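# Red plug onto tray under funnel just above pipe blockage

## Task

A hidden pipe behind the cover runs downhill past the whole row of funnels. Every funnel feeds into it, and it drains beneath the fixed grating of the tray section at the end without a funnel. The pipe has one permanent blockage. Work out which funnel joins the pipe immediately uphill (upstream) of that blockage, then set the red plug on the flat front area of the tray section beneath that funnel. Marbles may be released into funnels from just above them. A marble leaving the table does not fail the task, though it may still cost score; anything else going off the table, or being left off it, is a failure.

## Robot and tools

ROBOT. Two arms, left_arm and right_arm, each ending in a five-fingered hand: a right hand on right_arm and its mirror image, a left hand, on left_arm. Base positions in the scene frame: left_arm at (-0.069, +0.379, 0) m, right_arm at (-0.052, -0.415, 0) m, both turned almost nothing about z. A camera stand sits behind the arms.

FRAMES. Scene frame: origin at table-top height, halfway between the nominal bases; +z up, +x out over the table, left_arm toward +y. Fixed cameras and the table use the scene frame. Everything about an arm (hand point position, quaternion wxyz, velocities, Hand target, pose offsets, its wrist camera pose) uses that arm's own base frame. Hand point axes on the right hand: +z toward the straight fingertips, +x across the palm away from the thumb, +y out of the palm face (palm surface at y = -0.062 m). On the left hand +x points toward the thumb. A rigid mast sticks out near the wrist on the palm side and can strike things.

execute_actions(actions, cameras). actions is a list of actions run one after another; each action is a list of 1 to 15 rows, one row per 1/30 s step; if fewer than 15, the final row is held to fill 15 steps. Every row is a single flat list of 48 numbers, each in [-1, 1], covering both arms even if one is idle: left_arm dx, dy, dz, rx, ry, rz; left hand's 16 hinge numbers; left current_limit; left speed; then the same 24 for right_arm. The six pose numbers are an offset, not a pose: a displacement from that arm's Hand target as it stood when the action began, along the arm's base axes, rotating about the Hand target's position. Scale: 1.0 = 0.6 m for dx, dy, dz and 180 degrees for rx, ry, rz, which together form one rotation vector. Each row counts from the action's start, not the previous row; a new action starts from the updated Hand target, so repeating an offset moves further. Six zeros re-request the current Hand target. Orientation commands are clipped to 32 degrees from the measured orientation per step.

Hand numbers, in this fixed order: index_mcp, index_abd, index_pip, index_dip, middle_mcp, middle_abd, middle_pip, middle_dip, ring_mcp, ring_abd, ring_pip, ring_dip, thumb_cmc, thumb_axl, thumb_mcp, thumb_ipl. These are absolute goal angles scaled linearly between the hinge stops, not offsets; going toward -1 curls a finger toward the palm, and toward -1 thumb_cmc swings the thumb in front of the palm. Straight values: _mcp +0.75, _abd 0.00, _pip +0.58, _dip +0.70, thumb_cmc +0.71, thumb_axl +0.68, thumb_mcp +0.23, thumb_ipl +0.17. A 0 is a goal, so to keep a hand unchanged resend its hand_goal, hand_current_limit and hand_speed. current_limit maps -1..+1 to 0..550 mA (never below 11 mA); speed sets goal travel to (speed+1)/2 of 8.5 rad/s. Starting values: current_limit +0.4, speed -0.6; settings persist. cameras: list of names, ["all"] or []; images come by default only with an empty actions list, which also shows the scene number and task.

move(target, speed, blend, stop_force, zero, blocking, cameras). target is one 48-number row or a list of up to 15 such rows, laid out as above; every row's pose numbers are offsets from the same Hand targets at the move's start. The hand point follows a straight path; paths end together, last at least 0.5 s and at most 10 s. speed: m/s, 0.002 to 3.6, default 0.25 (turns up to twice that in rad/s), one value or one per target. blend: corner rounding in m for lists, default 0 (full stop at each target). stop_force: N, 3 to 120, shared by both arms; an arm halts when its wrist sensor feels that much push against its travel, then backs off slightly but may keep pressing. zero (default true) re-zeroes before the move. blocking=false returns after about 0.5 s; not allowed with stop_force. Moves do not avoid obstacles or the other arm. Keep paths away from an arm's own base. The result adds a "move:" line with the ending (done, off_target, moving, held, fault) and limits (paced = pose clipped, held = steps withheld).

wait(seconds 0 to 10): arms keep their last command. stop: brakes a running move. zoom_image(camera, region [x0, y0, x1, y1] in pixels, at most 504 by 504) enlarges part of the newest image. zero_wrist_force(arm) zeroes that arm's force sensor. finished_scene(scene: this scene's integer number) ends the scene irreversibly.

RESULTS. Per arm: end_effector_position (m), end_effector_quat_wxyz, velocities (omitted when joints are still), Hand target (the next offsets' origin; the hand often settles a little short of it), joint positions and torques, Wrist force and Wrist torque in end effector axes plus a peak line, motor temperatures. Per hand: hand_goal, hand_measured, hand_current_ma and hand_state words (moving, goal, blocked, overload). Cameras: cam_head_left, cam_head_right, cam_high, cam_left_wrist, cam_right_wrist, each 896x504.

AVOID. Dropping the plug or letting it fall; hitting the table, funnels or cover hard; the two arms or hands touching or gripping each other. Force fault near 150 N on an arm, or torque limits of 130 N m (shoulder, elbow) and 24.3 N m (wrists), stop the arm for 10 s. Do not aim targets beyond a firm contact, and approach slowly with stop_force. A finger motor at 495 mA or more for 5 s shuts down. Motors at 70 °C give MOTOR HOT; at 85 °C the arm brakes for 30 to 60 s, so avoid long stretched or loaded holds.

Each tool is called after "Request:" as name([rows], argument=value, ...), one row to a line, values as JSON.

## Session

Request:
execute_actions(actions=[])

Request:
zoom_image(camera="cam_head_left", region=[510, 280, 590, 360])

Request:
zoom_image(camera="cam_head_left", region=[345, 330, 425, 410])

Scene clock: 0.00 s.
left_arm: end_effector_position=(+0.2420, -0.2136, +0.2832) hand_goal=(+0.754, +0.000, +0.576, +0.696, +0.754, +0.000, +0.576, +0.696, +0.754, +0.000, +0.576, +0.696, +0.714, +0.678, +0.226, +0.168) hand_measured=(+0.754, +0.000, +0.576, +0.696, +0.754, +0.000, +0.576, +0.696, +0.754, +0.000, +0.576, +0.696, +0.714, +0.678, +0.226, +0.168) hand_current_ma=(+0, +0, +0, +0, +0, +0, +0, +0, +0, +0, +0, +0, +0, +0, +0, +0) hand_state=(goal, goal, goal, goal, goal, goal, goal, goal, goal, goal, goal, goal, goal, goal, goal, goal) hand_current_limit=0.40 hand_speed=-0.60 end_effector_quat_wxyz=(-0.455, -0.548, +0.606, -0.354) | right_arm: end_effector_position=(+0.2503, +0.0232, +0.3480) hand_goal=(+0.754, +0.000, +0.576, +0.696, +0.754, +0.000, +0.576, +0.696, +0.754, +0.000, +0.576, +0.696, +0.714, +0.678, +0.226, +0.168) hand_measured=(+0.754, +0.000, +0.576, +0.696, +0.754, +0.000, +0.576, +0.696, +0.754, +0.000, +0.576, +0.696, +0.714, +0.678, +0.226, +0.168) hand_current_ma=(+0, +0, +0, +0, +0, +0, +0, +0, +0, +0, +0, +0, +0, +0, +0, +0) hand_state=(goal, goal, goal, goal, goal, goal, goal, goal, goal, goal, goal, goal, goal, goal, goal, goal) hand_current_limit=0.40 hand_speed=-0.60 end_effector_quat_wxyz=(+0.464, -0.295, +0.678, +0.488)
Joint positions: left_arm=[3.502 -1.394 -2.185 -2.094 0.626 -2.161] | right_arm=[-1.178 -1.746 2.185 -0.564 -0.832 2.055]
Joint velocities: within noise
Joint torques (N m): no reading
Motor temperatures (°C): left_arm=[32 39 33 41 38 45] | right_arm=[35 40 37 45 43 36]
Wrist force (N): no reading
Wrist torque (N m): no reading
Wrist force, peak (N): no reading
Hand target: left_arm +0.2420, -0.2136, +0.2832; -0.455, -0.548, +0.606, -0.354 | right_arm +0.2503, +0.0232, +0.3480; +0.464, -0.295, +0.678, +0.488
camera_calibration:
cam_left_wrist: T_world_to_cam=[[0.655627, 0.175238, -0.73447, 0.0539876], [0.61116, 0.448082, 0.652462, -0.285574], [0.443438, -0.87665, 0.186676, -0.223067], [0, 0, 0, 1]] pos_world=[0.238052, -0.0770514, 0.26762]
cam_right_wrist: T_world_to_cam=[[-0.243905, 0.213768, 0.945946, -0.242473], [0.360093, -0.88571, 0.293003, -0.210585], [0.900469, 0.412093, 0.139053, -0.160818], [0, 0, 0, 1]] pos_world=[0.161502, -0.0684128, 0.31343]

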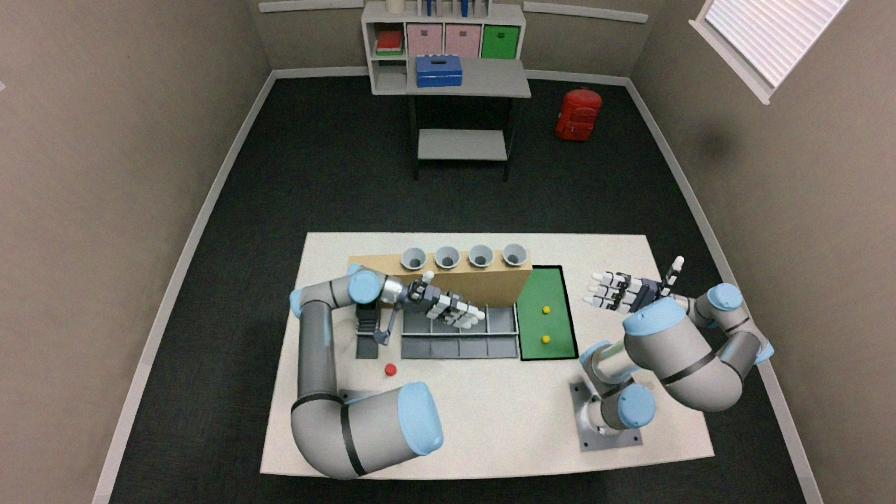

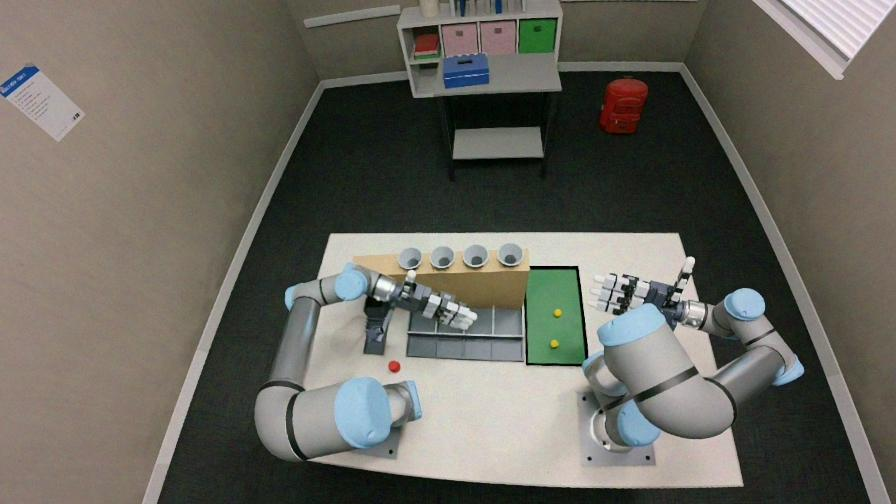

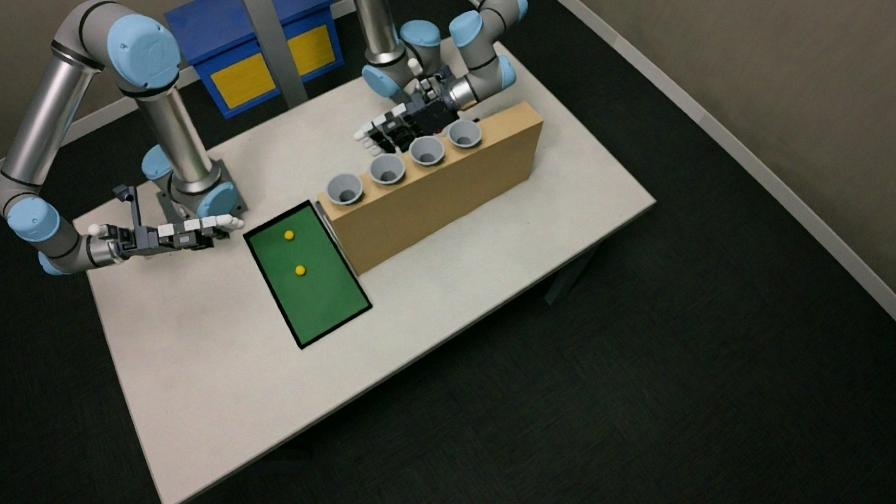

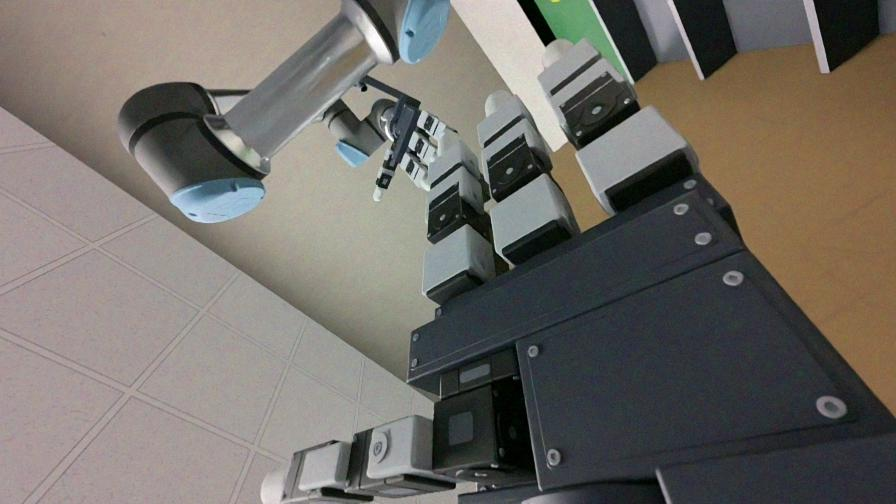

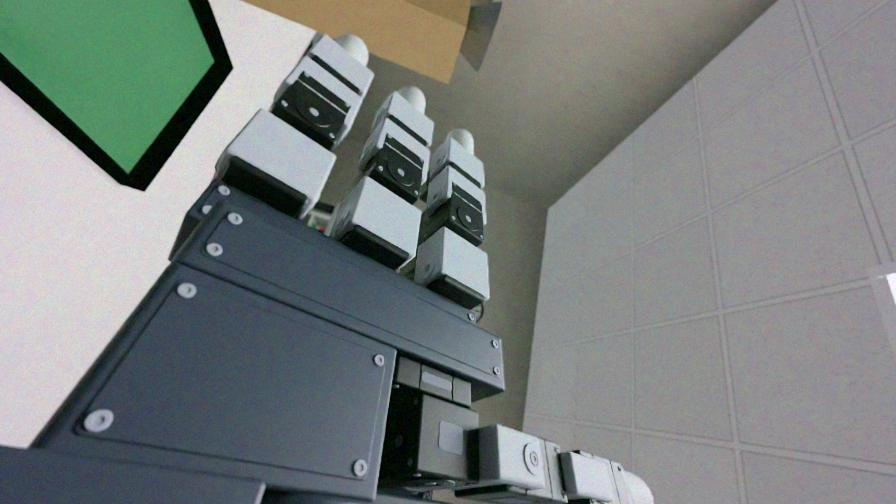

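Scaled by 6.300.

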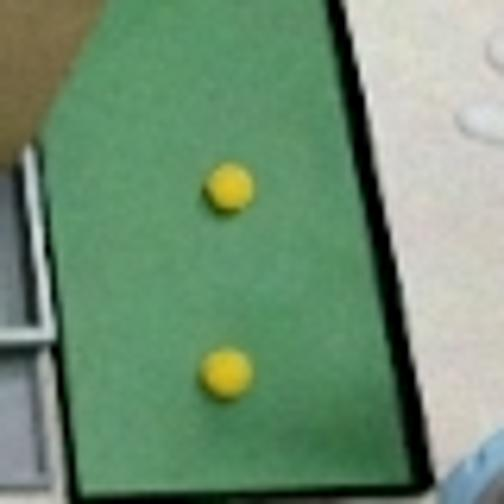

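Scaled by 6.300.

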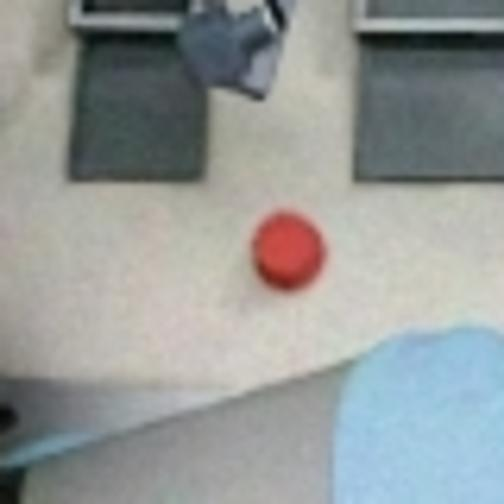

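Request:
move(target=[0,0,0.3667,0,0,0,0.754,0,0.576,0.696,0.754,0,0.576,0.696,0.754,0,0.576,0.696,0.714,0.678,0.226,0.168,0.4,-0.6,0.0828,0.178,0.2033,0,0,0.3611,0.644,0,-0.737,0.696,-0.411,0,-0.737,0.406,-0.411,0,-0.737,0.406,-0.496,0.678,0.225,-0.243,0.4,-0.6], speed=0.3)

Request:
move(target=[0.1967,0.356,0,0,0,0.23,0.754,0,0.576,0.696,0.754,0,0.576,0.696,0.754,0,0.576,0.696,0.714,0.678,0.226,0.168,0.4,-0.6,0.25,-0.0167,-0.0833,0.2771,-0.525,0.6231,0.644,0,-0.737,0.696,-0.411,0,-0.737,0.406,-0.411,0,-0.737,0.406,-0.496,0.678,0.225,-0.243,0.4,-0.6], speed=0.45, cameras=["cam_head_left","cam_right_wrist"])

Scene clock: 55.17 s.
left_arm: end_effector_position=(+0.2420, -0.2136, +0.5032) hand_goal=(+0.754, +0.000, +0.576, +0.696, +0.754, +0.000, +0.576, +0.696, +0.754, +0.000, +0.576, +0.696, +0.714, +0.678, +0.226, +0.168) hand_measured=(+0.754, -0.002, +0.576, +0.696, +0.754, -0.002, +0.576, +0.696, +0.754, -0.002, +0.576, +0.696, +0.714, +0.678, +0.226, +0.168) hand_current_ma=(-2, -3, +2, +0, -2, -3, +2, +0, -2, -3, +2, +0, +1, -2, +0, -1) hand_state=(goal, goal, goal, goal, goal, goal, goal, goal, goal, goal, goal, goal, goal, goal, goal, goal) hand_current_limit=0.40 hand_speed=-0.60 end_effector_quat_wxyz=(-0.455, -0.548, +0.606, -0.354) | right_arm: end_effector_position=(+0.2999, +0.1300, +0.4699) hand_goal=(+0.644, +0.000, -0.736, +0.696, -0.410, +0.000, -0.736, +0.406, -0.410, +0.000, -0.736, +0.406, -0.496, +0.678, +0.226, -0.242) hand_measured=(+0.654, -0.002, -0.732, +0.696, -0.406, -0.002, -0.734, +0.410, -0.406, -0.002, -0.734, +0.408, -0.502, +0.678, +0.226, -0.240) hand_current_ma=(+44, -4, +13, +0, +13, -4, +7, +11, +14, -4, +7, +9, -24, -3, -1, +7) hand_state=(goal, goal, goal, goal, goal, goal, goal, goal, goal, goal, goal, goal, goal, goal, goal, goal) hand_current_limit=0.40 hand_speed=-0.60 end_effector_quat_wxyz=(-0.129, +0.612, -0.413, -0.661)
Joint positions: left_arm=[3.502 -1.316 -1.669 -2.687 0.626 -2.161] | right_arm=[-0.236 -1.343 1.446 -0.211 -1.022 2.028]
Joint torques (N m): left_arm=[7.11 -4.29 28.01 -1.05 0.82 1.49] | right_arm=[10.76 -21.83 -34.11 2.62 -1.73 -1.78]
Wrist force (N): left_arm=[-0.1 0.3 -0.2] | right_arm=[0.1 0.0 0.1]
Wrist torque (N m): left_arm=[0.05 0.00 -0.05] | right_arm=[-0.05 -0.13 -0.03]
Wrist force, peak (N): left_arm=[-0.9 -0.3 -0.2] | right_arm=[-0.2 -1.0 -0.2]
Hand target: left_arm +0.2420, -0.2136, +0.5032; -0.455, -0.548, +0.606, -0.354 | right_arm +0.3000, +0.1300, +0.4700; -0.129, +0.612, -0.413, -0.661
Off the commanded pose: left_arm 0.000 m, 0 deg | right_arm 0.000 m, 0 deg.
move: done

Scene clock: 59.00 s.
left_arm: end_effector_position=(+0.3600, +0.0000, +0.5032) hand_goal=(+0.754, +0.000, +0.576, +0.696, +0.754, +0.000, +0.576, +0.696, +0.754, +0.000, +0.576, +0.696, +0.714, +0.678, +0.226, +0.168) hand_measured=(+0.754, -0.002, +0.576, +0.696, +0.754, -0.002, +0.576, +0.696, +0.754, -0.002, +0.576, +0.696, +0.714, +0.678, +0.226, +0.168) hand_current_ma=(-2, -3, +2, +0, -2, -3, +2, +0, -2, -3, +2, +0, +1, -2, +0, -1) hand_state=(goal, goal, goal, goal, goal, goal, goal, goal, goal, goal, goal, goal, goal, goal, goal, goal) hand_current_limit=0.40 hand_speed=-0.60 end_effector_quat_wxyz=(+0.300, +0.727, -0.373, +0.492) | right_arm: end_effector_position=(+0.4499, +0.1200, +0.4200) hand_goal=(+0.644, +0.000, -0.736, +0.696, -0.410, +0.000, -0.736, +0.406, -0.410, +0.000, -0.736, +0.406, -0.496, +0.678, +0.226, -0.242) hand_measured=(+0.646, -0.002, -0.732, +0.696, -0.404, -0.002, -0.734, +0.408, -0.404, -0.002, -0.734, +0.408, -0.500, +0.678, +0.224, -0.240) hand_current_ma=(+10, -4, +13, +0, +21, -4, +7, +11, +23, -4, +7, +9, -12, -3, -10, +6) hand_state=(goal, goal, goal, goal, goal, goal, goal, goal, goal, goal, goal, goal, goal, goal, goal, goal) hand_current_limit=0.40 hand_speed=-0.60 end_effector_quat_wxyz=(+0.001, +0.778, +0.628, +0.000)
Joint positions: left_arm=[4.134 -1.372 -1.639 -2.578 0.554 -2.259] | right_arm=[0.072 -1.815 1.624 -1.38 -1.572 0.285]
Joint torques (N m): left_arm=[7.02 -1.07 28.25 2.41 -2.68 -1.97] | right_arm=[-9.83 -25.07 -14.78 -4.58 1.49 -2.24]
Wrist force (N): left_arm=[-0.4 0.2 -0.5] | right_arm=[0.9 -1.8 -1.4]
Wrist torque (N m): left_arm=[0.08 0.02 0.06] | right_arm=[-0.16 -0.14 -0.03]
Wrist force, peak (N): left_arm=[-0.3 0.1 -0.9] | right_arm=[0.8 -2.1 -1.6]
Hand target: left_arm +0.3600, +0.0000, +0.5032; +0.300, +0.727, -0.373, +0.492 | right_arm +0.4500, +0.1200, +0.4200; +0.001, +0.778, +0.628, +0.000
Off the commanded pose: left_arm 0.000 m, 0 deg | right_arm 0.000 m, 0 deg.
move: done
camera_calibration:
cam_right_wrist: T_world_to_cam=[[0.474666, -0.879713, -0.0282171, -0.0656579], [-0.589016, -0.34131, 0.732508, -0.0406991], [-0.654028, -0.331076, -0.680173, 0.742216], [0, 0, 0, 1]] pos_world=[0.492623, 0.174079, 0.532795]
Images, in order (width x height): cam_head_left 896x504, cam_right_wrist 896x504.

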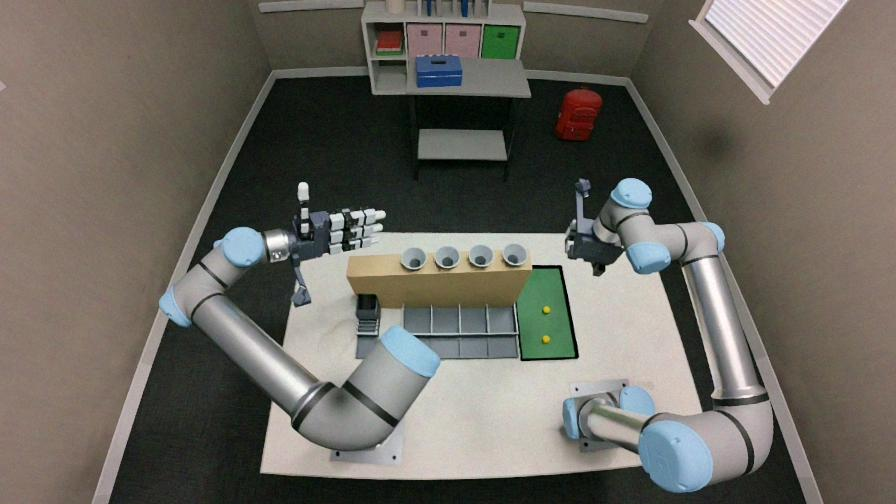

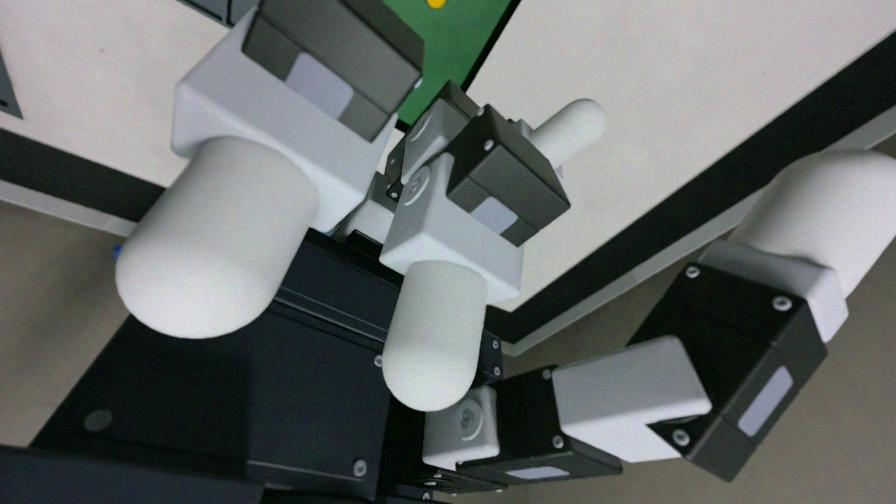

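Request:
move(target=[-0.0967,0.4367,0,0,0,0.23,0.754,0,0.576,0.696,0.754,0,0.576,0.696,0.754,0,0.576,0.696,0.714,0.678,0.226,0.168,0.4,-0.6,-0.1533,0.1067,-0.3667,0.184,0.3185,0,0.644,0,-0.737,0.696,-0.411,0,-0.737,0.406,-0.411,0,-0.737,0.406,-0.496,0.678,0.225,-0.243,0.4,-0.6], speed=0.4)

Request:
move(target=[-0.4117,0.308,0,0,0,0.23,0.754,0,0.576,0.696,0.754,0,0.576,0.696,0.754,0,0.576,0.696,0.714,0.678,0.226,0.168,0.4,-0.6,0,0,-0.2417,0,0,0,0.644,0,-0.737,0.696,-0.411,0,-0.737,0.406,-0.411,0,-0.737,0.406,-0.496,0.678,0.225,-0.243,0.4,-0.6], speed=0.35, cameras=["cam_head_left","cam_right_wrist"])

Scene clock: 66.67 s.
left_arm: end_effector_position=(+0.3020, +0.2619, +0.5032) hand_goal=(+0.754, +0.000, +0.576, +0.696, +0.754, +0.000, +0.576, +0.696, +0.754, +0.000, +0.576, +0.696, +0.714, +0.678, +0.226, +0.168) hand_measured=(+0.754, -0.002, +0.576, +0.696, +0.754, -0.002, +0.576, +0.696, +0.754, -0.002, +0.576, +0.696, +0.714, +0.678, +0.226, +0.168) hand_current_ma=(-2, -3, +2, +0, -2, -3, +2, +0, -2, -3, +2, +0, +1, -2, +0, -1) hand_state=(goal, goal, goal, goal, goal, goal, goal, goal, goal, goal, goal, goal, goal, goal, goal, goal) hand_current_limit=0.40 hand_speed=-0.60 end_effector_quat_wxyz=(+0.107, +0.812, -0.092, +0.566) | right_arm: end_effector_position=(+0.3580, +0.1840, +0.2000) hand_goal=(+0.644, +0.000, -0.736, +0.696, -0.410, +0.000, -0.736, +0.406, -0.410, +0.000, -0.736, +0.406, -0.496, +0.678, +0.226, -0.242) hand_measured=(+0.640, -0.002, -0.732, +0.696, -0.404, -0.002, -0.734, +0.410, -0.404, -0.002, -0.734, +0.408, -0.498, +0.678, +0.224, -0.240) hand_current_ma=(-14, -4, +13, +0, +21, -4, +7, +11, +23, -4, +7, +9, -5, -3, -10, +6) hand_state=(goal, goal, goal, goal, goal, goal, goal, goal, goal, goal, goal, goal, goal, goal, goal, goal) hand_current_limit=0.40 hand_speed=-0.60 end_effector_quat_wxyz=(-0.509, +0.652, +0.526, -0.197)
Joint positions: left_arm=[4.768 -1.429 -1.612 -2.445 0.489 -2.38] | right_arm=[-0.08 -1.382 1.686 -0.759 -1.168 -0.121]
Joint torques (N m): left_arm=[6.57 2.39 28.26 2.93 -2.85 -1.99] | right_arm=[-11.34 -22.81 -10.7 1.82 1.71 -1.6]
Wrist force (N): left_arm=[-0.8 -0.2 -0.3] | right_arm=[0.3 -2.4 0.0]
Wrist torque (N m): left_arm=[0.00 0.06 0.04] | right_arm=[-0.19 0.04 0.01]
Wrist force, peak (N): left_arm=[-0.7 -0.8 -0.9] | right_arm=[0.5 -2.6 -1.0]
Hand target: left_arm +0.3020, +0.2620, +0.5032; +0.107, +0.812, -0.092, +0.566 | right_arm +0.3580, +0.1840, +0.2000; -0.509, +0.652, +0.526, -0.197
Off the commanded pose: left_arm 0.000 m, 0 deg | right_arm 0.000 m, 0 deg.
move: done

Scene clock: 68.50 s.
left_arm: end_effector_position=(+0.0550, +0.4468, +0.5032) hand_goal=(+0.754, +0.000, +0.576, +0.696, +0.754, +0.000, +0.576, +0.696, +0.754, +0.000, +0.576, +0.696, +0.714, +0.678, +0.226, +0.168) hand_measured=(+0.754, -0.002, +0.576, +0.696, +0.754, -0.002, +0.576, +0.696, +0.754, -0.002, +0.576, +0.696, +0.714, +0.678, +0.226, +0.168) hand_current_ma=(-2, -3, +2, +0, -2, -3, +2, +0, -2, -3, +2, +0, +1, -2, +0, -1) hand_state=(goal, goal, goal, goal, goal, goal, goal, goal, goal, goal, goal, goal, goal, goal, goal, goal) hand_current_limit=0.40 hand_speed=-0.60 end_effector_quat_wxyz=(-0.100, +0.792, +0.201, +0.567) | right_arm: end_effector_position=(+0.3580, +0.1840, +0.0550) hand_goal=(+0.644, +0.000, -0.736, +0.696, -0.410, +0.000, -0.736, +0.406, -0.410, +0.000, -0.736, +0.406, -0.496, +0.678, +0.226, -0.242) hand_measured=(+0.640, -0.002, -0.732, +0.696, -0.404, -0.002, -0.734, +0.410, -0.404, -0.002, -0.734, +0.408, -0.498, +0.678, +0.224, -0.240) hand_current_ma=(-15, -4, +13, +0, +21, -4, +7, +11, +23, -4, +7, +9, -5, -3, -10, +6) hand_state=(goal, goal, goal, goal, goal, goal, goal, goal, goal, goal, goal, goal, goal, goal, goal, goal) hand_current_limit=0.40 hand_speed=-0.60 end_effector_quat_wxyz=(-0.509, +0.652, +0.526, -0.197)
Joint positions: left_arm=[5.408 -1.519 -1.556 -2.284 0.435 -2.521] | right_arm=[-0.08 -1.219 1.889 -1.126 -1.168 -0.121]
Joint torques (N m): left_arm=[7.45 6.57 27.83 3.05 -2.94 -2.02] | right_arm=[9.15 -24.42 -6.55 -1.58 1.69 1.59]
Wrist force (N): left_arm=[0.1 -0.1 -0.9] | right_arm=[0.5 -2.0 -0.2]
Wrist torque (N m): left_arm=[0.03 -0.05 0.12] | right_arm=[-0.12 0.01 -0.01]
Wrist force, peak (N): left_arm=[-0.4 -1.3 -1.8] | right_arm=[0.4 -3.1 -0.2]
Hand target: left_arm +0.0550, +0.4468, +0.5032; -0.100, +0.792, +0.201, +0.567 | right_arm +0.3580, +0.1840, +0.0549; -0.509, +0.652, +0.526, -0.197
Off the commanded pose: left_arm 0.000 m, 0 deg | right_arm 0.000 m, 0 deg.
move: done
camera_calibration:
cam_right_wrist: T_world_to_cam=[[0.0127291, -0.612723, -0.790195, 0.182147], [0.166419, -0.777939, 0.6059, 0.011223], [-0.985973, -0.139216, 0.0920665, 0.496017], [0, 0, 0, 1]] pos_world=[0.484873, 0.18939, 0.0914648]
Images, in order (width x height): cam_head_left 896x504, cam_right_wrist 896x504.

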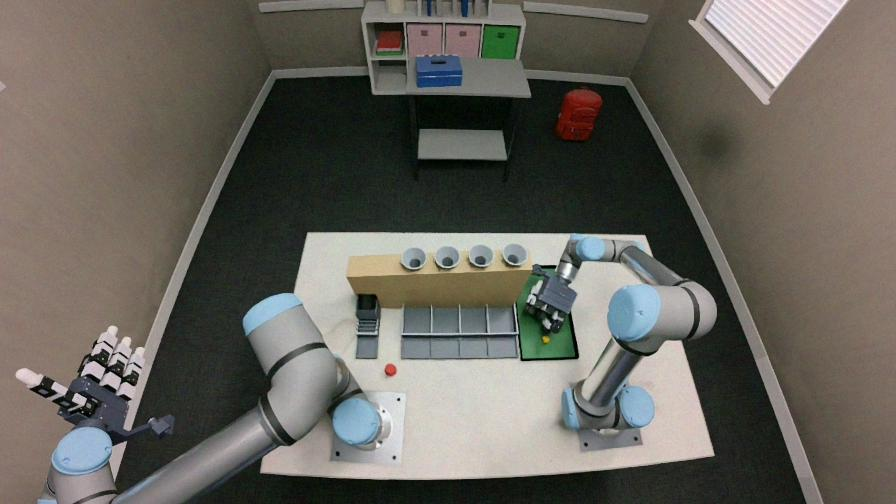

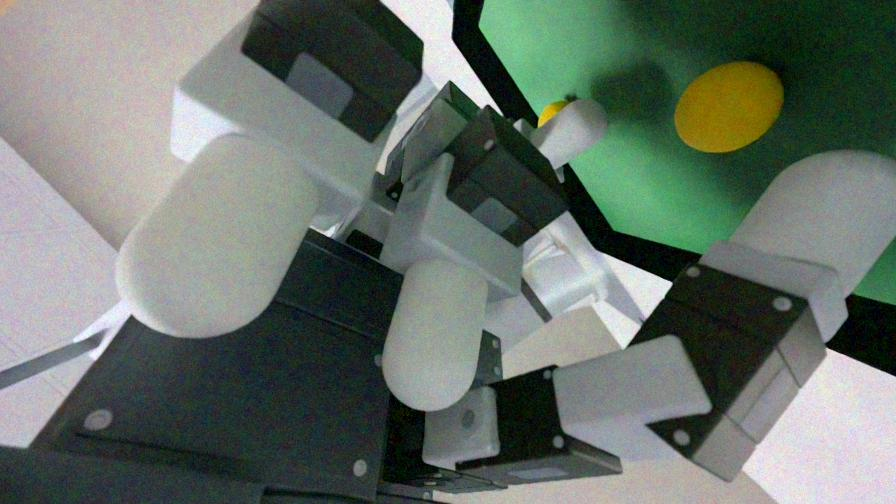

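Request:
move(target=[0,0,0,0,0,0,0.754,0,0.576,0.696,0.754,0,0.576,0.696,0.754,0,0.576,0.696,0.714,0.678,0.226,0.168,0.4,-0.6,-0.0003,0.003,-0.0238,0,0,0,0.644,0,-0.737,0.696,-0.411,0,-0.737,0.406,-0.411,0,-0.737,0.406,-0.496,0.678,0.225,-0.243,0.4,-0.6], speed=0.05)

Request:
move(target=[0,0,0,0,0,0,0.754,0,0.576,0.696,0.754,0,0.576,0.696,0.754,0,0.576,0.696,0.714,0.678,0.226,0.168,0.4,-0.6,0,0,0,0,0,0,0.5,0,-0.737,0.696,-0.411,0,-0.737,0.406,-0.411,0,-0.737,0.406,-0.496,0.678,0.06,-0.243,0,-0.85], speed=0.05, cameras=["cam_right_wrist"])

Scene clock: 74.97 s.
left_arm: end_effector_position=(+0.0550, +0.4468, +0.5032) hand_goal=(+0.754, +0.000, +0.576, +0.696, +0.754, +0.000, +0.576, +0.696, +0.754, +0.000, +0.576, +0.696, +0.714, +0.678, +0.226, +0.168) hand_measured=(+0.754, -0.002, +0.576, +0.696, +0.754, -0.002, +0.576, +0.696, +0.754, -0.002, +0.576, +0.696, +0.714, +0.678, +0.226, +0.168) hand_current_ma=(-2, -3, +2, +0, -2, -3, +2, +0, -2, -3, +2, +0, +1, -2, +0, -1) hand_state=(goal, goal, goal, goal, goal, goal, goal, goal, goal, goal, goal, goal, goal, goal, goal, goal) hand_current_limit=0.40 hand_speed=-0.60 end_effector_quat_wxyz=(-0.100, +0.792, +0.201, +0.567) | right_arm: end_effector_position=(+0.3578, +0.1858, +0.0407) hand_goal=(+0.644, +0.000, -0.736, +0.696, -0.410, +0.000, -0.736, +0.406, -0.410, +0.000, -0.736, +0.406, -0.496, +0.678, +0.226, -0.242) hand_measured=(+0.640, -0.002, -0.732, +0.696, -0.404, -0.002, -0.734, +0.410, -0.404, -0.002, -0.734, +0.408, -0.498, +0.678, +0.224, -0.240) hand_current_ma=(-15, -4, +13, +0, +21, -4, +7, +11, +23, -4, +7, +9, -5, -3, -10, +6) hand_state=(goal, goal, goal, goal, goal, goal, goal, goal, goal, goal, goal, goal, goal, goal, goal, goal) hand_current_limit=0.40 hand_speed=-0.60 end_effector_quat_wxyz=(-0.509, +0.652, +0.526, -0.197)
Joint positions: left_arm=[5.408 -1.519 -1.556 -2.284 0.435 -2.522] | right_arm=[-0.076 -1.196 1.902 -1.162 -1.165 -0.119]
Joint torques (N m): left_arm=[6.21 8.24 26.21 2.9 -2.9 -1.97] | right_arm=[9.23 -24.79 -5.08 -1.86 1.86 1.75]
Wrist force (N): left_arm=[0.3 -0.1 -0.8] | right_arm=[0.6 -2.5 0.1]
Wrist torque (N m): left_arm=[0.02 -0.07 0.13] | right_arm=[-0.21 0.01 -0.17]
Wrist force, peak (N): left_arm=[0.2 -0.1 -1.1] | right_arm=[0.8 -2.6 0.0]
Hand target: left_arm +0.0550, +0.4468, +0.5032; -0.100, +0.792, +0.201, +0.567 | right_arm +0.3578, +0.1858, +0.0407; -0.509, +0.652, +0.526, -0.197
Off the commanded pose: left_arm 0.000 m, 0 deg | right_arm 0.000 m, 0 deg.
move: done

Scene clock: 75.63 s.
left_arm: end_effector_position=(+0.0550, +0.4468, +0.5032) hand_goal=(+0.754, +0.000, +0.576, +0.696, +0.754, +0.000, +0.576, +0.696, +0.754, +0.000, +0.576, +0.696, +0.714, +0.678, +0.226, +0.168) hand_measured=(+0.754, -0.002, +0.576, +0.696, +0.754, -0.002, +0.576, +0.696, +0.754, -0.002, +0.576, +0.696, +0.714, +0.678, +0.226, +0.168) hand_current_ma=(-2, -3, +2, +0, -2, -3, +2, +0, -2, -3, +2, +0, +1, -2, +0, -1) hand_state=(goal, goal, goal, goal, goal, goal, goal, goal, goal, goal, goal, goal, goal, goal, goal, goal) hand_current_limit=0.40 hand_speed=-0.60 end_effector_quat_wxyz=(-0.100, +0.792, +0.201, +0.567) | right_arm: end_effector_position=(+0.3578, +0.1858, +0.0407) hand_goal=(+0.500, +0.000, -0.736, +0.696, -0.410, +0.000, -0.736, +0.406, -0.410, +0.000, -0.736, +0.406, -0.496, +0.678, +0.060, -0.242) hand_measured=(+0.498, -0.002, -0.732, +0.696, -0.404, -0.002, -0.734, +0.410, -0.404, -0.002, -0.734, +0.408, -0.498, +0.678, +0.062, -0.240) hand_current_ma=(-9, -4, +13, +0, +21, -4, +7, +11, +23, -4, +7, +9, -5, -3, +10, +6) hand_state=(goal, goal, goal, goal, goal, goal, goal, goal, goal, goal, goal, goal, goal, goal, goal, goal) hand_current_limit=0.00 hand_speed=-0.85 end_effector_quat_wxyz=(-0.509, +0.652, +0.526, -0.197)
Joint positions: left_arm=[5.408 -1.519 -1.556 -2.284 0.435 -2.522] | right_arm=[-0.076 -1.196 1.902 -1.162 -1.165 -0.119]
Joint torques (N m): left_arm=[5.81 10.01 24.49 3 -2.96 -2.08] | right_arm=[8.94 -25.12 -6.54 -1.33 1.86 1.63]
Wrist force (N): left_arm=[0.2 0.1 -0.8] | right_arm=[0.5 -2.5 0.0]
Wrist torque (N m): left_arm=[0.05 -0.05 0.12] | right_arm=[-0.20 0.01 -0.17]
Wrist force, peak (N): left_arm=[0.0 -0.1 -1.1] | right_arm=[0.5 -2.5 0.0]
Hand target: left_arm +0.0550, +0.4468, +0.5032; -0.100, +0.792, +0.201, +0.567 | right_arm +0.3578, +0.1858, +0.0407; -0.509, +0.652, +0.526, -0.197
Off the commanded pose: left_arm 0.000 m, 0 deg | right_arm 0.000 m, 0 deg.
move: done
camera_calibration:
cam_right_wrist: T_world_to_cam=[[0.0127291, -0.612723, -0.790195, 0.172013], [0.166419, -0.777939, 0.6059, 0.0213987], [-0.985973, -0.139216, 0.0920665, 0.497401], [0, 0, 0, 1]] pos_world=[0.484673, 0.19129, 0.0771648]
Images, in order (width x height): cam_right_wrist 896x504.

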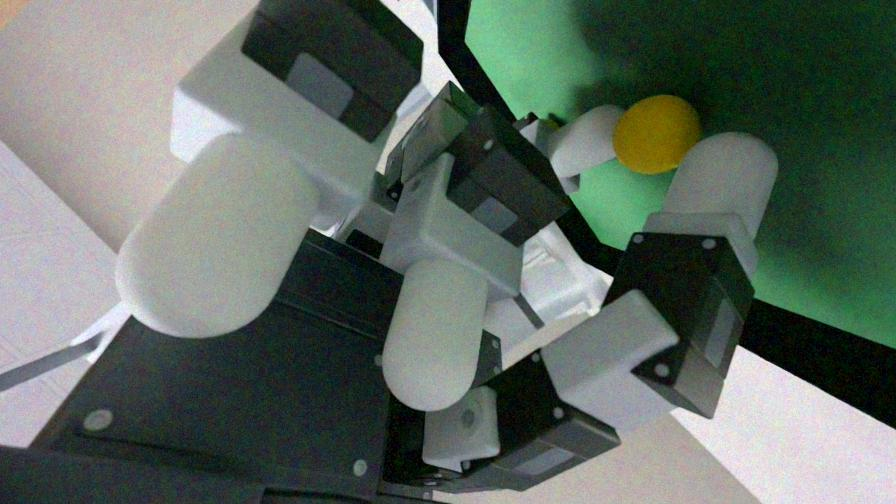

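Request:
move(target=[0,0,0,0,0,0,0.754,0,0.576,0.696,0.754,0,0.576,0.696,0.754,0,0.576,0.696,0.714,0.678,0.226,0.168,0.4,-0.6,0,0,0,0,0,0,0.3,0,-0.737,0.696,-0.411,0,-0.737,0.406,-0.411,0,-0.737,0.406,-0.496,0.678,0.0,-0.243,0,-0.85], speed=0.05)

Request:
move([
  [0,0,0,0,0,0,0.754,0,0.576,0.696,0.754,0,0.576,0.696,0.754,0,0.576,0.696,0.714,0.678,0.226,0.168,0.4,-0.6,0,0,0.05,0,0,0,0.3,0,-0.737,0.696,-0.411,0,-0.737,0.406,-0.411,0,-0.737,0.406,-0.496,0.678,0.0,-0.243,0,-0.85],
  [0,0,0,0,0,0,0.754,0,0.576,0.696,0.754,0,0.576,0.696,0.754,0,0.576,0.696,0.714,0.678,0.226,0.168,0.4,-0.6,0,0,0.54,0,0,0,0.3,0,-0.737,0.696,-0.411,0,-0.737,0.406,-0.411,0,-0.737,0.406,-0.496,0.678,0.0,-0.243,0,-0.85],
  [0,0,0,0,0,0,0.754,0,0.576,0.696,0.754,0,0.576,0.696,0.754,0,0.576,0.696,0.714,0.678,0.226,0.168,0.4,-0.6,0.187,-0.1097,0.6322,-0.184,-0.3185,0,0.3,0,-0.737,0.696,-0.411,0,-0.737,0.406,-0.411,0,-0.737,0.406,-0.496,0.678,0.0,-0.243,0,-0.85],
], speed=[0.08,0.3,0.4], blend=[0.01,0.04,0])

Request:
move([
  [0,0,0,0,0,0,0.754,0,0.576,0.696,0.754,0,0.576,0.696,0.754,0,0.576,0.696,0.714,0.678,0.226,0.168,0.4,-0.6,0.0072,0.7158,0,0.4068,0.0715,-0.4861,0.3,0,-0.737,0.696,-0.411,0,-0.737,0.406,-0.411,0,-0.737,0.406,-0.496,0.678,0.0,-0.243,0,-0.85],
  [0,0,0,0,0,0,0.754,0,0.576,0.696,0.754,0,0.576,0.696,0.754,0,0.576,0.696,0.714,0.678,0.226,0.168,0.4,-0.6,0.0072,0.7158,-0.113,0.4068,0.0715,-0.4861,0.3,0,-0.737,0.696,-0.411,0,-0.737,0.406,-0.411,0,-0.737,0.406,-0.496,0.678,0.0,-0.243,0,-0.85],
], speed=[0.4,0.12], blend=[0.01,0], cameras=["cam_right_wrist","cam_head_left"])

Scene clock: 87.63 s.
left_arm: end_effector_position=(+0.0550, +0.4468, +0.5032) hand_goal=(+0.754, +0.000, +0.576, +0.696, +0.754, +0.000, +0.576, +0.696, +0.754, +0.000, +0.576, +0.696, +0.714, +0.678, +0.226, +0.168) hand_measured=(+0.754, -0.002, +0.576, +0.696, +0.754, -0.002, +0.576, +0.696, +0.754, -0.002, +0.576, +0.696, +0.714, +0.678, +0.226, +0.168) hand_current_ma=(-2, -3, +2, +0, -2, -3, +2, +0, -2, -3, +2, +0, +1, -2, +0, -1) hand_state=(goal, goal, goal, goal, goal, goal, goal, goal, goal, goal, goal, goal, goal, goal, goal, goal) hand_current_limit=0.40 hand_speed=-0.60 end_effector_quat_wxyz=(-0.100, +0.792, +0.201, +0.567) | right_arm: end_effector_position=(+0.3578, +0.1858, +0.0407) hand_goal=(+0.300, +0.000, -0.736, +0.696, -0.410, +0.000, -0.736, +0.406, -0.410, +0.000, -0.736, +0.406, -0.496, +0.678, +0.000, -0.242) hand_measured=(+0.454, -0.002, -0.726, +0.700, -0.404, -0.002, -0.734, +0.410, -0.404, -0.002, -0.734, +0.408, -0.498, +0.678, +0.030, -0.236) hand_current_ma=(+275, -4, +44, +14, +21, -4, +7, +11, +23, -4, +7, +9, -5, -3, +176, +37) hand_state=(blocked, goal, goal, goal, goal, goal, goal, goal, goal, goal, goal, goal, goal, goal, blocked, goal) hand_current_limit=0.00 hand_speed=-0.85 end_effector_quat_wxyz=(-0.509, +0.652, +0.526, -0.197)
Joint positions: left_arm=[5.408 -1.519 -1.556 -2.284 0.435 -2.522] | right_arm=[-0.076 -1.196 1.902 -1.162 -1.165 -0.119]
Joint torques (N m): left_arm=[3.42 16.95 17.72 2.96 -2.72 -1.96] | right_arm=[8.75 -26.4 -7.79 -0.61 1.91 1.62]
Wrist force (N): left_arm=[0.0 -0.3 -1.1] | right_arm=[0.5 -3.5 -0.2]
Wrist torque (N m): left_arm=[0.02 -0.04 0.12] | right_arm=[-0.20 0.04 -0.16]
Wrist force, peak (N): left_arm=[0.2 0.0 -1.2] | right_arm=[0.7 -4.0 -0.2]
Hand target: left_arm +0.0550, +0.4468, +0.5032; -0.100, +0.792, +0.201, +0.567 | right_arm +0.3578, +0.1858, +0.0407; -0.509, +0.652, +0.526, -0.197
Off the commanded pose: left_arm 0.000 m, 0 deg | right_arm 0.000 m, 0 deg.
move: done

Scene clock: 91.20 s.
left_arm: end_effector_position=(+0.0550, +0.4468, +0.5032) hand_goal=(+0.754, +0.000, +0.576, +0.696, +0.754, +0.000, +0.576, +0.696, +0.754, +0.000, +0.576, +0.696, +0.714, +0.678, +0.226, +0.168) hand_measured=(+0.754, -0.002, +0.576, +0.696, +0.754, -0.002, +0.576, +0.696, +0.754, -0.002, +0.576, +0.696, +0.714, +0.678, +0.226, +0.168) hand_current_ma=(-2, -3, +2, +0, -2, -3, +2, +0, -2, -3, +2, +0, +1, -2, +0, -1) hand_state=(goal, goal, goal, goal, goal, goal, goal, goal, goal, goal, goal, goal, goal, goal, goal, goal) hand_current_limit=0.40 hand_speed=-0.60 end_effector_quat_wxyz=(-0.100, +0.792, +0.201, +0.567) | right_arm: end_effector_position=(+0.4700, +0.1200, +0.4200) hand_goal=(+0.300, +0.000, -0.736, +0.696, -0.410, +0.000, -0.736, +0.406, -0.410, +0.000, -0.736, +0.406, -0.496, +0.678, +0.000, -0.242) hand_measured=(+0.444, -0.002, -0.718, +0.704, -0.404, -0.002, -0.734, +0.408, -0.404, -0.002, -0.734, +0.408, -0.498, +0.678, +0.030, -0.232) hand_current_ma=(+275, -4, +78, +33, +21, -4, +7, +11, +24, -4, +7, +9, -5, -3, +176, +54) hand_state=(blocked, goal, goal, goal, goal, goal, goal, goal, goal, goal, goal, goal, goal, goal, blocked, goal) hand_current_limit=0.00 hand_speed=-0.85 end_effector_quat_wxyz=(+0.001, +0.778, +0.628, +0.000)
Joint positions: left_arm=[5.408 -1.519 -1.556 -2.284 0.435 -2.522] | right_arm=[0.068 -1.77 1.589 -1.391 -1.572 0.281]
Joint torques (N m): left_arm=[1.16 24.49 17.15 3.05 -2.29 -1.9] | right_arm=[10.29 -24.51 -14.01 -4.59 -1.71 1.81]
Wrist force (N): left_arm=[0.0 -0.1 -0.8] | right_arm=[1.0 -1.8 -1.2]
Wrist torque (N m): left_arm=[0.02 -0.04 0.11] | right_arm=[-0.15 -0.15 -0.20]
Wrist force, peak (N): left_arm=[0.1 -0.4 -1.1] | right_arm=[0.8 -3.6 -0.1]
Hand target: left_arm +0.0550, +0.4468, +0.5032; -0.100, +0.792, +0.201, +0.567 | right_arm +0.4700, +0.1200, +0.4200; +0.001, +0.778, +0.628, +0.000
Off the commanded pose: left_arm 0.000 m, 0 deg | right_arm 0.000 m, 0 deg.
move: done

Scene clock: 95.00 s.
left_arm: end_effector_position=(+0.0550, +0.4468, +0.5032) hand_goal=(+0.754, +0.000, +0.576, +0.696, +0.754, +0.000, +0.576, +0.696, +0.754, +0.000, +0.576, +0.696, +0.714, +0.678, +0.226, +0.168) hand_measured=(+0.754, -0.002, +0.576, +0.696, +0.754, -0.002, +0.576, +0.696, +0.754, -0.002, +0.576, +0.696, +0.714, +0.678, +0.226, +0.168) hand_current_ma=(-2, -3, +2, +0, -2, -3, +2, +0, -2, -3, +2, +0, +1, -2, +0, -1) hand_state=(goal, goal, goal, goal, goal, goal, goal, goal, goal, goal, goal, goal, goal, goal, goal, goal) hand_current_limit=0.40 hand_speed=-0.60 end_effector_quat_wxyz=(-0.100, +0.792, +0.201, +0.567) | right_arm: end_effector_position=(+0.4743, +0.5495, +0.3523) hand_goal=(+0.300, +0.000, -0.736, +0.696, -0.410, +0.000, -0.736, +0.406, -0.410, +0.000, -0.736, +0.406, -0.496, +0.678, +0.000, -0.242) hand_measured=(+0.444, -0.002, -0.718, +0.704, -0.404, -0.002, -0.734, +0.408, -0.404, -0.002, -0.734, +0.408, -0.496, +0.678, +0.030, -0.232) hand_current_ma=(+275, -4, +78, +33, +21, -4, +7, +11, +24, -4, +7, +9, +3, -3, +176, +54) hand_state=(blocked, goal, goal, goal, goal, goal, goal, goal, goal, goal, goal, goal, goal, goal, blocked, goal) hand_current_limit=0.00 hand_speed=-0.85 end_effector_quat_wxyz=(-0.477, +0.823, -0.161, +0.263)
Joint positions: left_arm=[5.408 -1.519 -1.556 -2.284 0.435 -2.522] | right_arm=[0.618 -1.272 1.62 -3.058 -1.338 2.725]
Joint torques (N m): left_arm=[-0.91 32.4 17.06 3.02 -2.03 -1.97] | right_arm=[9.42 -28.82 -11.83 -3.85 -1.65 1.8]
Wrist force (N): left_arm=[0.0 -0.2 -0.5] | right_arm=[0.2 -2.0 0.2]
Wrist torque (N m): left_arm=[-0.02 -0.04 0.12] | right_arm=[-0.18 0.05 -0.17]
Wrist force, peak (N): left_arm=[0.3 -0.1 -1.2] | right_arm=[0.3 -3.3 0.0]
Hand target: left_arm +0.0550, +0.4468, +0.5032; -0.100, +0.792, +0.201, +0.567 | right_arm +0.4743, +0.5495, +0.3522; -0.477, +0.823, -0.161, +0.263
Off the commanded pose: left_arm 0.000 m, 0 deg | right_arm 0.000 m, 0 deg.
move: done
camera_calibration:
cam_right_wrist: T_world_to_cam=[[-0.606244, 0.0930911, -0.789812, 0.545217], [-0.794532, -0.0278631, 0.606583, 0.139488], [0.0344608, 0.995268, 0.0908557, -0.472728], [0, 0, 0, 1]] pos_world=[0.457653, 0.423623, 0.388958]
Images, in order (width x height): cam_head_left 896x504, cam_right_wrist 896x504.

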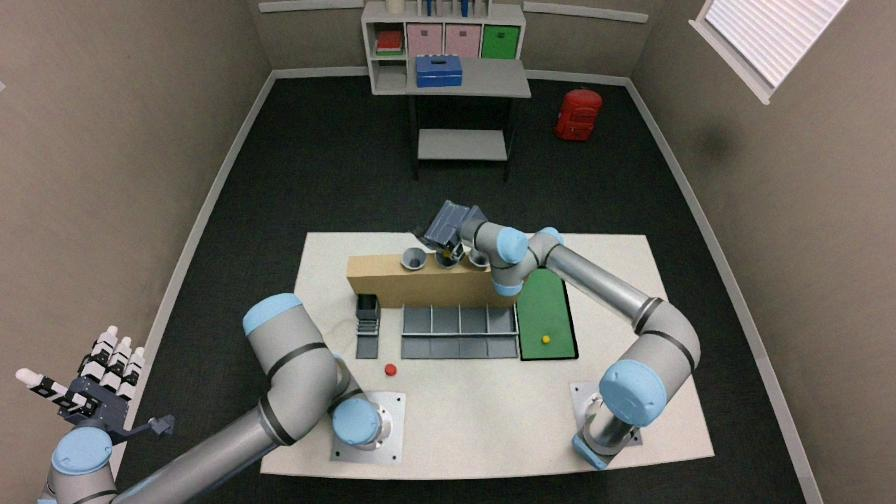

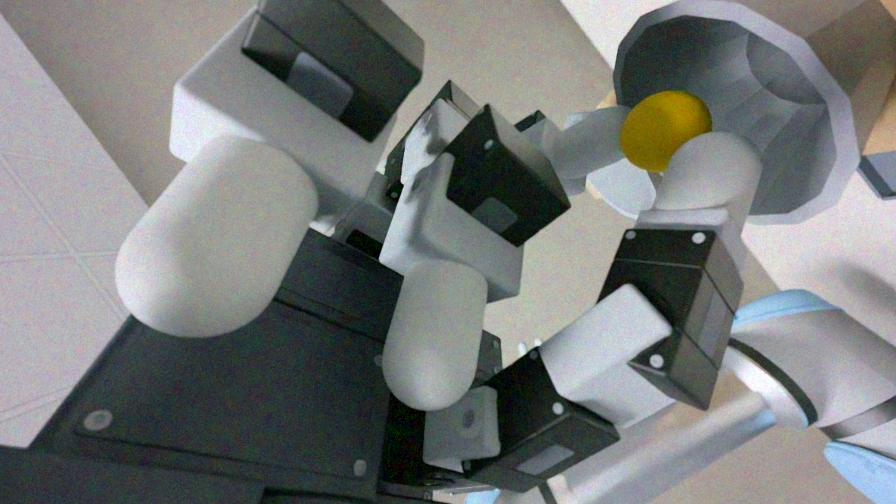

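Request:
move(target=[0,0,0,0,0,0,0.754,0,0.576,0.696,0.754,0,0.576,0.696,0.754,0,0.576,0.696,0.714,0.678,0.226,0.168,0.4,-0.6,0,0,0,0,0,0,0.6,0,-0.737,0.696,-0.411,0,-0.737,0.406,-0.411,0,-0.737,0.406,-0.496,0.678,0.1,-0.243,0.2,-0.7], speed=0.06)

Request:
move([
  [0,0,0,0,0,0,0.754,0,0.576,0.696,0.754,0,0.576,0.696,0.754,0,0.576,0.696,0.714,0.678,0.226,0.168,0.4,-0.6,0,0,0.113,0,0,0,0.644,0,-0.737,0.696,-0.411,0,-0.737,0.406,-0.411,0,-0.737,0.406,-0.496,0.678,0.225,-0.243,0.3,-0.7],
  [0,0,0,0,0,0,0.754,0,0.576,0.696,0.754,0,0.576,0.696,0.754,0,0.576,0.696,0.714,0.678,0.226,0.168,0.4,-0.6,-0.0072,-0.7158,0.113,-0.4068,-0.0715,0.4861,0.644,0,-0.737,0.696,-0.411,0,-0.737,0.406,-0.411,0,-0.737,0.406,-0.496,0.678,0.225,-0.243,0.3,-0.7],
], speed=[0.15,0.45], blend=[0.01,0], cameras=["cam_head_left","cam_head_right"])

Request:
zoom_image(camera="cam_head_left", region=[345, 280, 405, 370])

Request:
zoom_image(camera="cam_head_right", region=[345, 280, 405, 360])

Scene clock: 102.23 s.
left_arm: end_effector_position=(+0.0550, +0.4468, +0.5032) hand_goal=(+0.754, +0.000, +0.576, +0.696, +0.754, +0.000, +0.576, +0.696, +0.754, +0.000, +0.576, +0.696, +0.714, +0.678, +0.226, +0.168) hand_measured=(+0.754, -0.002, +0.576, +0.696, +0.754, -0.002, +0.576, +0.696, +0.754, -0.002, +0.576, +0.696, +0.714, +0.678, +0.226, +0.168) hand_current_ma=(-2, -3, +2, +0, -2, -3, +2, +0, -2, -3, +2, +0, +1, -2, +0, -1) hand_state=(goal, goal, goal, goal, goal, goal, goal, goal, goal, goal, goal, goal, goal, goal, goal, goal) hand_current_limit=0.40 hand_speed=-0.60 end_effector_quat_wxyz=(-0.100, +0.792, +0.201, +0.567) | right_arm: end_effector_position=(+0.4743, +0.5495, +0.3522) hand_goal=(+0.600, +0.000, -0.736, +0.696, -0.410, +0.000, -0.736, +0.406, -0.410, +0.000, -0.736, +0.406, -0.496, +0.678, +0.100, -0.242) hand_measured=(+0.586, -0.002, -0.730, +0.700, -0.404, -0.002, -0.734, +0.410, -0.404, -0.002, -0.734, +0.408, -0.496, +0.678, +0.098, -0.238) hand_current_ma=(-66, -4, +21, +13, +21, -4, +7, +11, +24, -4, +7, +9, +3, -3, -13, +16) hand_state=(goal, goal, goal, goal, goal, goal, goal, goal, goal, goal, goal, goal, goal, goal, goal, goal) hand_current_limit=0.20 hand_speed=-0.70 end_effector_quat_wxyz=(-0.477, +0.823, -0.161, +0.263)
Joint positions: left_arm=[5.408 -1.519 -1.556 -2.284 0.435 -2.522] | right_arm=[0.618 -1.272 1.62 -3.059 -1.338 2.725]
Joint torques (N m): left_arm=[-3.27 34.24 17.17 2.74 -1.56 -1.95] | right_arm=[2.95 -29.29 -13.29 -4.21 -1.52 1.6]
Wrist force (N): left_arm=[0.2 0.0 -0.9] | right_arm=[0.2 -2.2 0.2]
Wrist torque (N m): left_arm=[0.04 -0.07 0.13] | right_arm=[-0.20 0.05 -0.18]
Wrist force, peak (N): left_arm=[0.1 -0.2 -1.2] | right_arm=[0.4 -2.5 0.0]
Hand target: left_arm +0.0550, +0.4468, +0.5032; -0.100, +0.792, +0.201, +0.567 | right_arm +0.4743, +0.5495, +0.3522; -0.477, +0.823, -0.161, +0.263
Off the commanded pose: left_arm 0.000 m, 0 deg | right_arm 0.000 m, 0 deg.
move: done

Scene clock: 105.77 s.
left_arm: end_effector_position=(+0.0550, +0.4468, +0.5032) hand_goal=(+0.754, +0.000, +0.576, +0.696, +0.754, +0.000, +0.576, +0.696, +0.754, +0.000, +0.576, +0.696, +0.714, +0.678, +0.226, +0.168) hand_measured=(+0.754, -0.002, +0.576, +0.696, +0.754, -0.002, +0.576, +0.696, +0.754, -0.002, +0.576, +0.696, +0.714, +0.678, +0.226, +0.168) hand_current_ma=(-2, -3, +2, +0, -2, -3, +2, +0, -2, -3, +2, +0, +1, -2, +0, -1) hand_state=(goal, goal, goal, goal, goal, goal, goal, goal, goal, goal, goal, goal, goal, goal, goal, goal) hand_current_limit=0.40 hand_speed=-0.60 end_effector_quat_wxyz=(-0.100, +0.792, +0.201, +0.567) | right_arm: end_effector_position=(+0.4700, +0.1200, +0.4200) hand_goal=(+0.644, +0.000, -0.736, +0.696, -0.410, +0.000, -0.736, +0.406, -0.410, +0.000, -0.736, +0.406, -0.496, +0.678, +0.226, -0.242) hand_measured=(+0.644, -0.002, -0.730, +0.700, -0.404, -0.002, -0.734, +0.408, -0.404, -0.002, -0.734, +0.408, -0.494, +0.678, +0.222, -0.240) hand_current_ma=(+0, -4, +20, +13, +22, -4, +7, +11, +24, -4, +7, +9, +5, -3, -21, +6) hand_state=(goal, goal, goal, goal, goal, goal, goal, goal, goal, goal, goal, goal, goal, goal, goal, goal) hand_current_limit=0.30 hand_speed=-0.70 end_effector_quat_wxyz=(+0.001, +0.778, +0.628, +0.000) end_effector_velocity=(+0.000, +0.000, +0.000) end_effector_angular_velocity=(+0.000, -0.001, +0.005)
Joint positions: left_arm=[5.408 -1.519 -1.556 -2.284 0.435 -2.522] | right_arm=[0.069 -1.77 1.59 -1.391 -1.572 0.282]
Joint velocities: left_arm=[within noise] | right_arm=[0 -0.001 0 -0.001 0 -0.005]
Joint torques (N m): left_arm=[-4.8 33.22 17.49 2.98 -1.2 -2] | right_arm=[-12.07 -23.4 -14.38 -4.38 -1.96 -1.73]
Wrist force (N): left_arm=[0.1 -0.1 -0.8] | right_arm=[1.0 -1.8 -1.2]
Wrist torque (N m): left_arm=[0.03 -0.05 0.12] | right_arm=[-0.20 -0.16 -0.02]
Wrist force, peak (N): left_arm=[0.0 -0.1 -1.1] | right_arm=[0.3 -3.3 0.1]
Hand target: left_arm +0.0550, +0.4468, +0.5032; -0.100, +0.792, +0.201, +0.567 | right_arm +0.4700, +0.1200, +0.4200; +0.001, +0.778, +0.628, +0.000
Off the commanded pose: left_arm 0.000 m, 0 deg | right_arm 0.000 m, 0 deg.
move: done
Images, in order (width x height): cam_head_left 896x504, cam_head_right 896x504.

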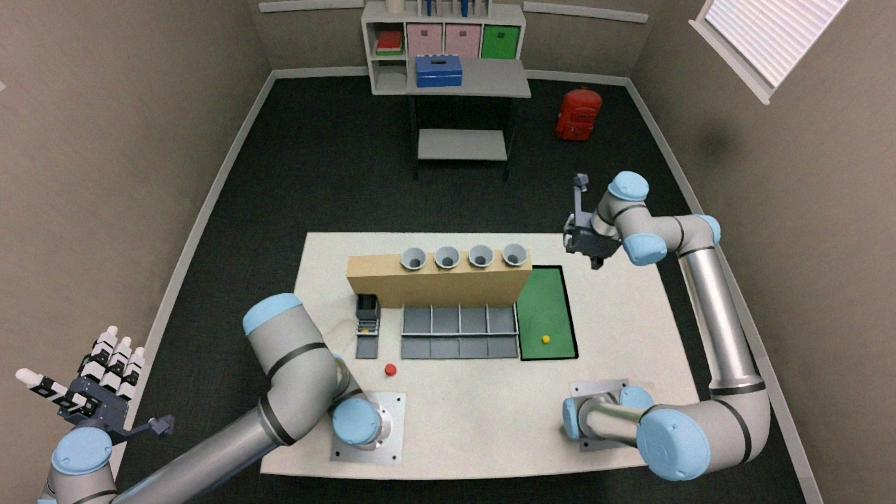

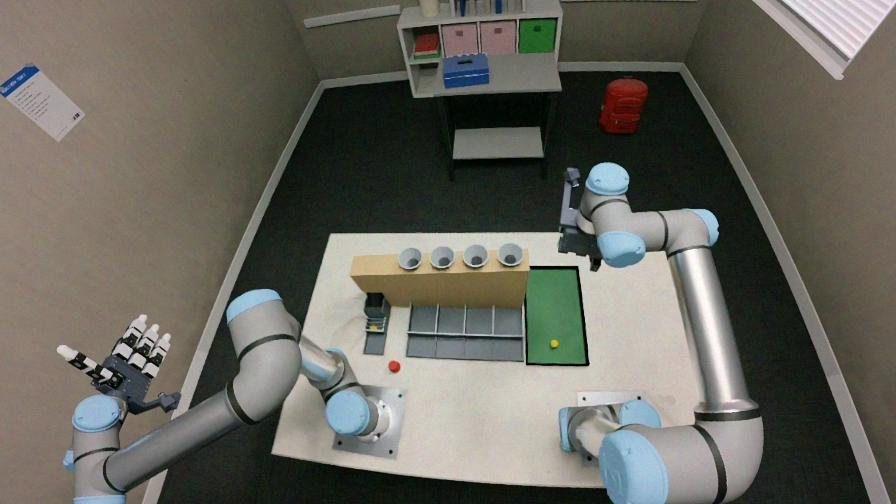

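Scaled by 5.600.

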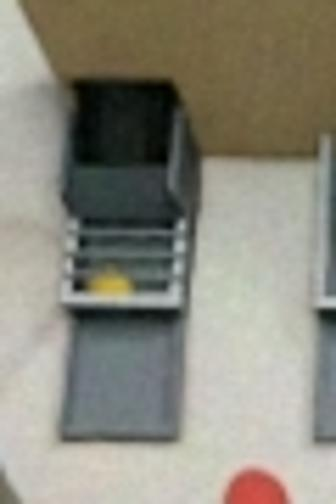

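Scaled by 6.300.

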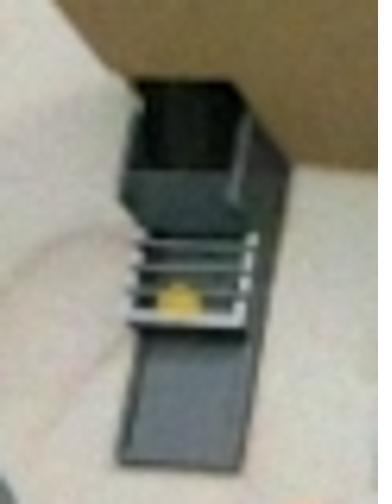

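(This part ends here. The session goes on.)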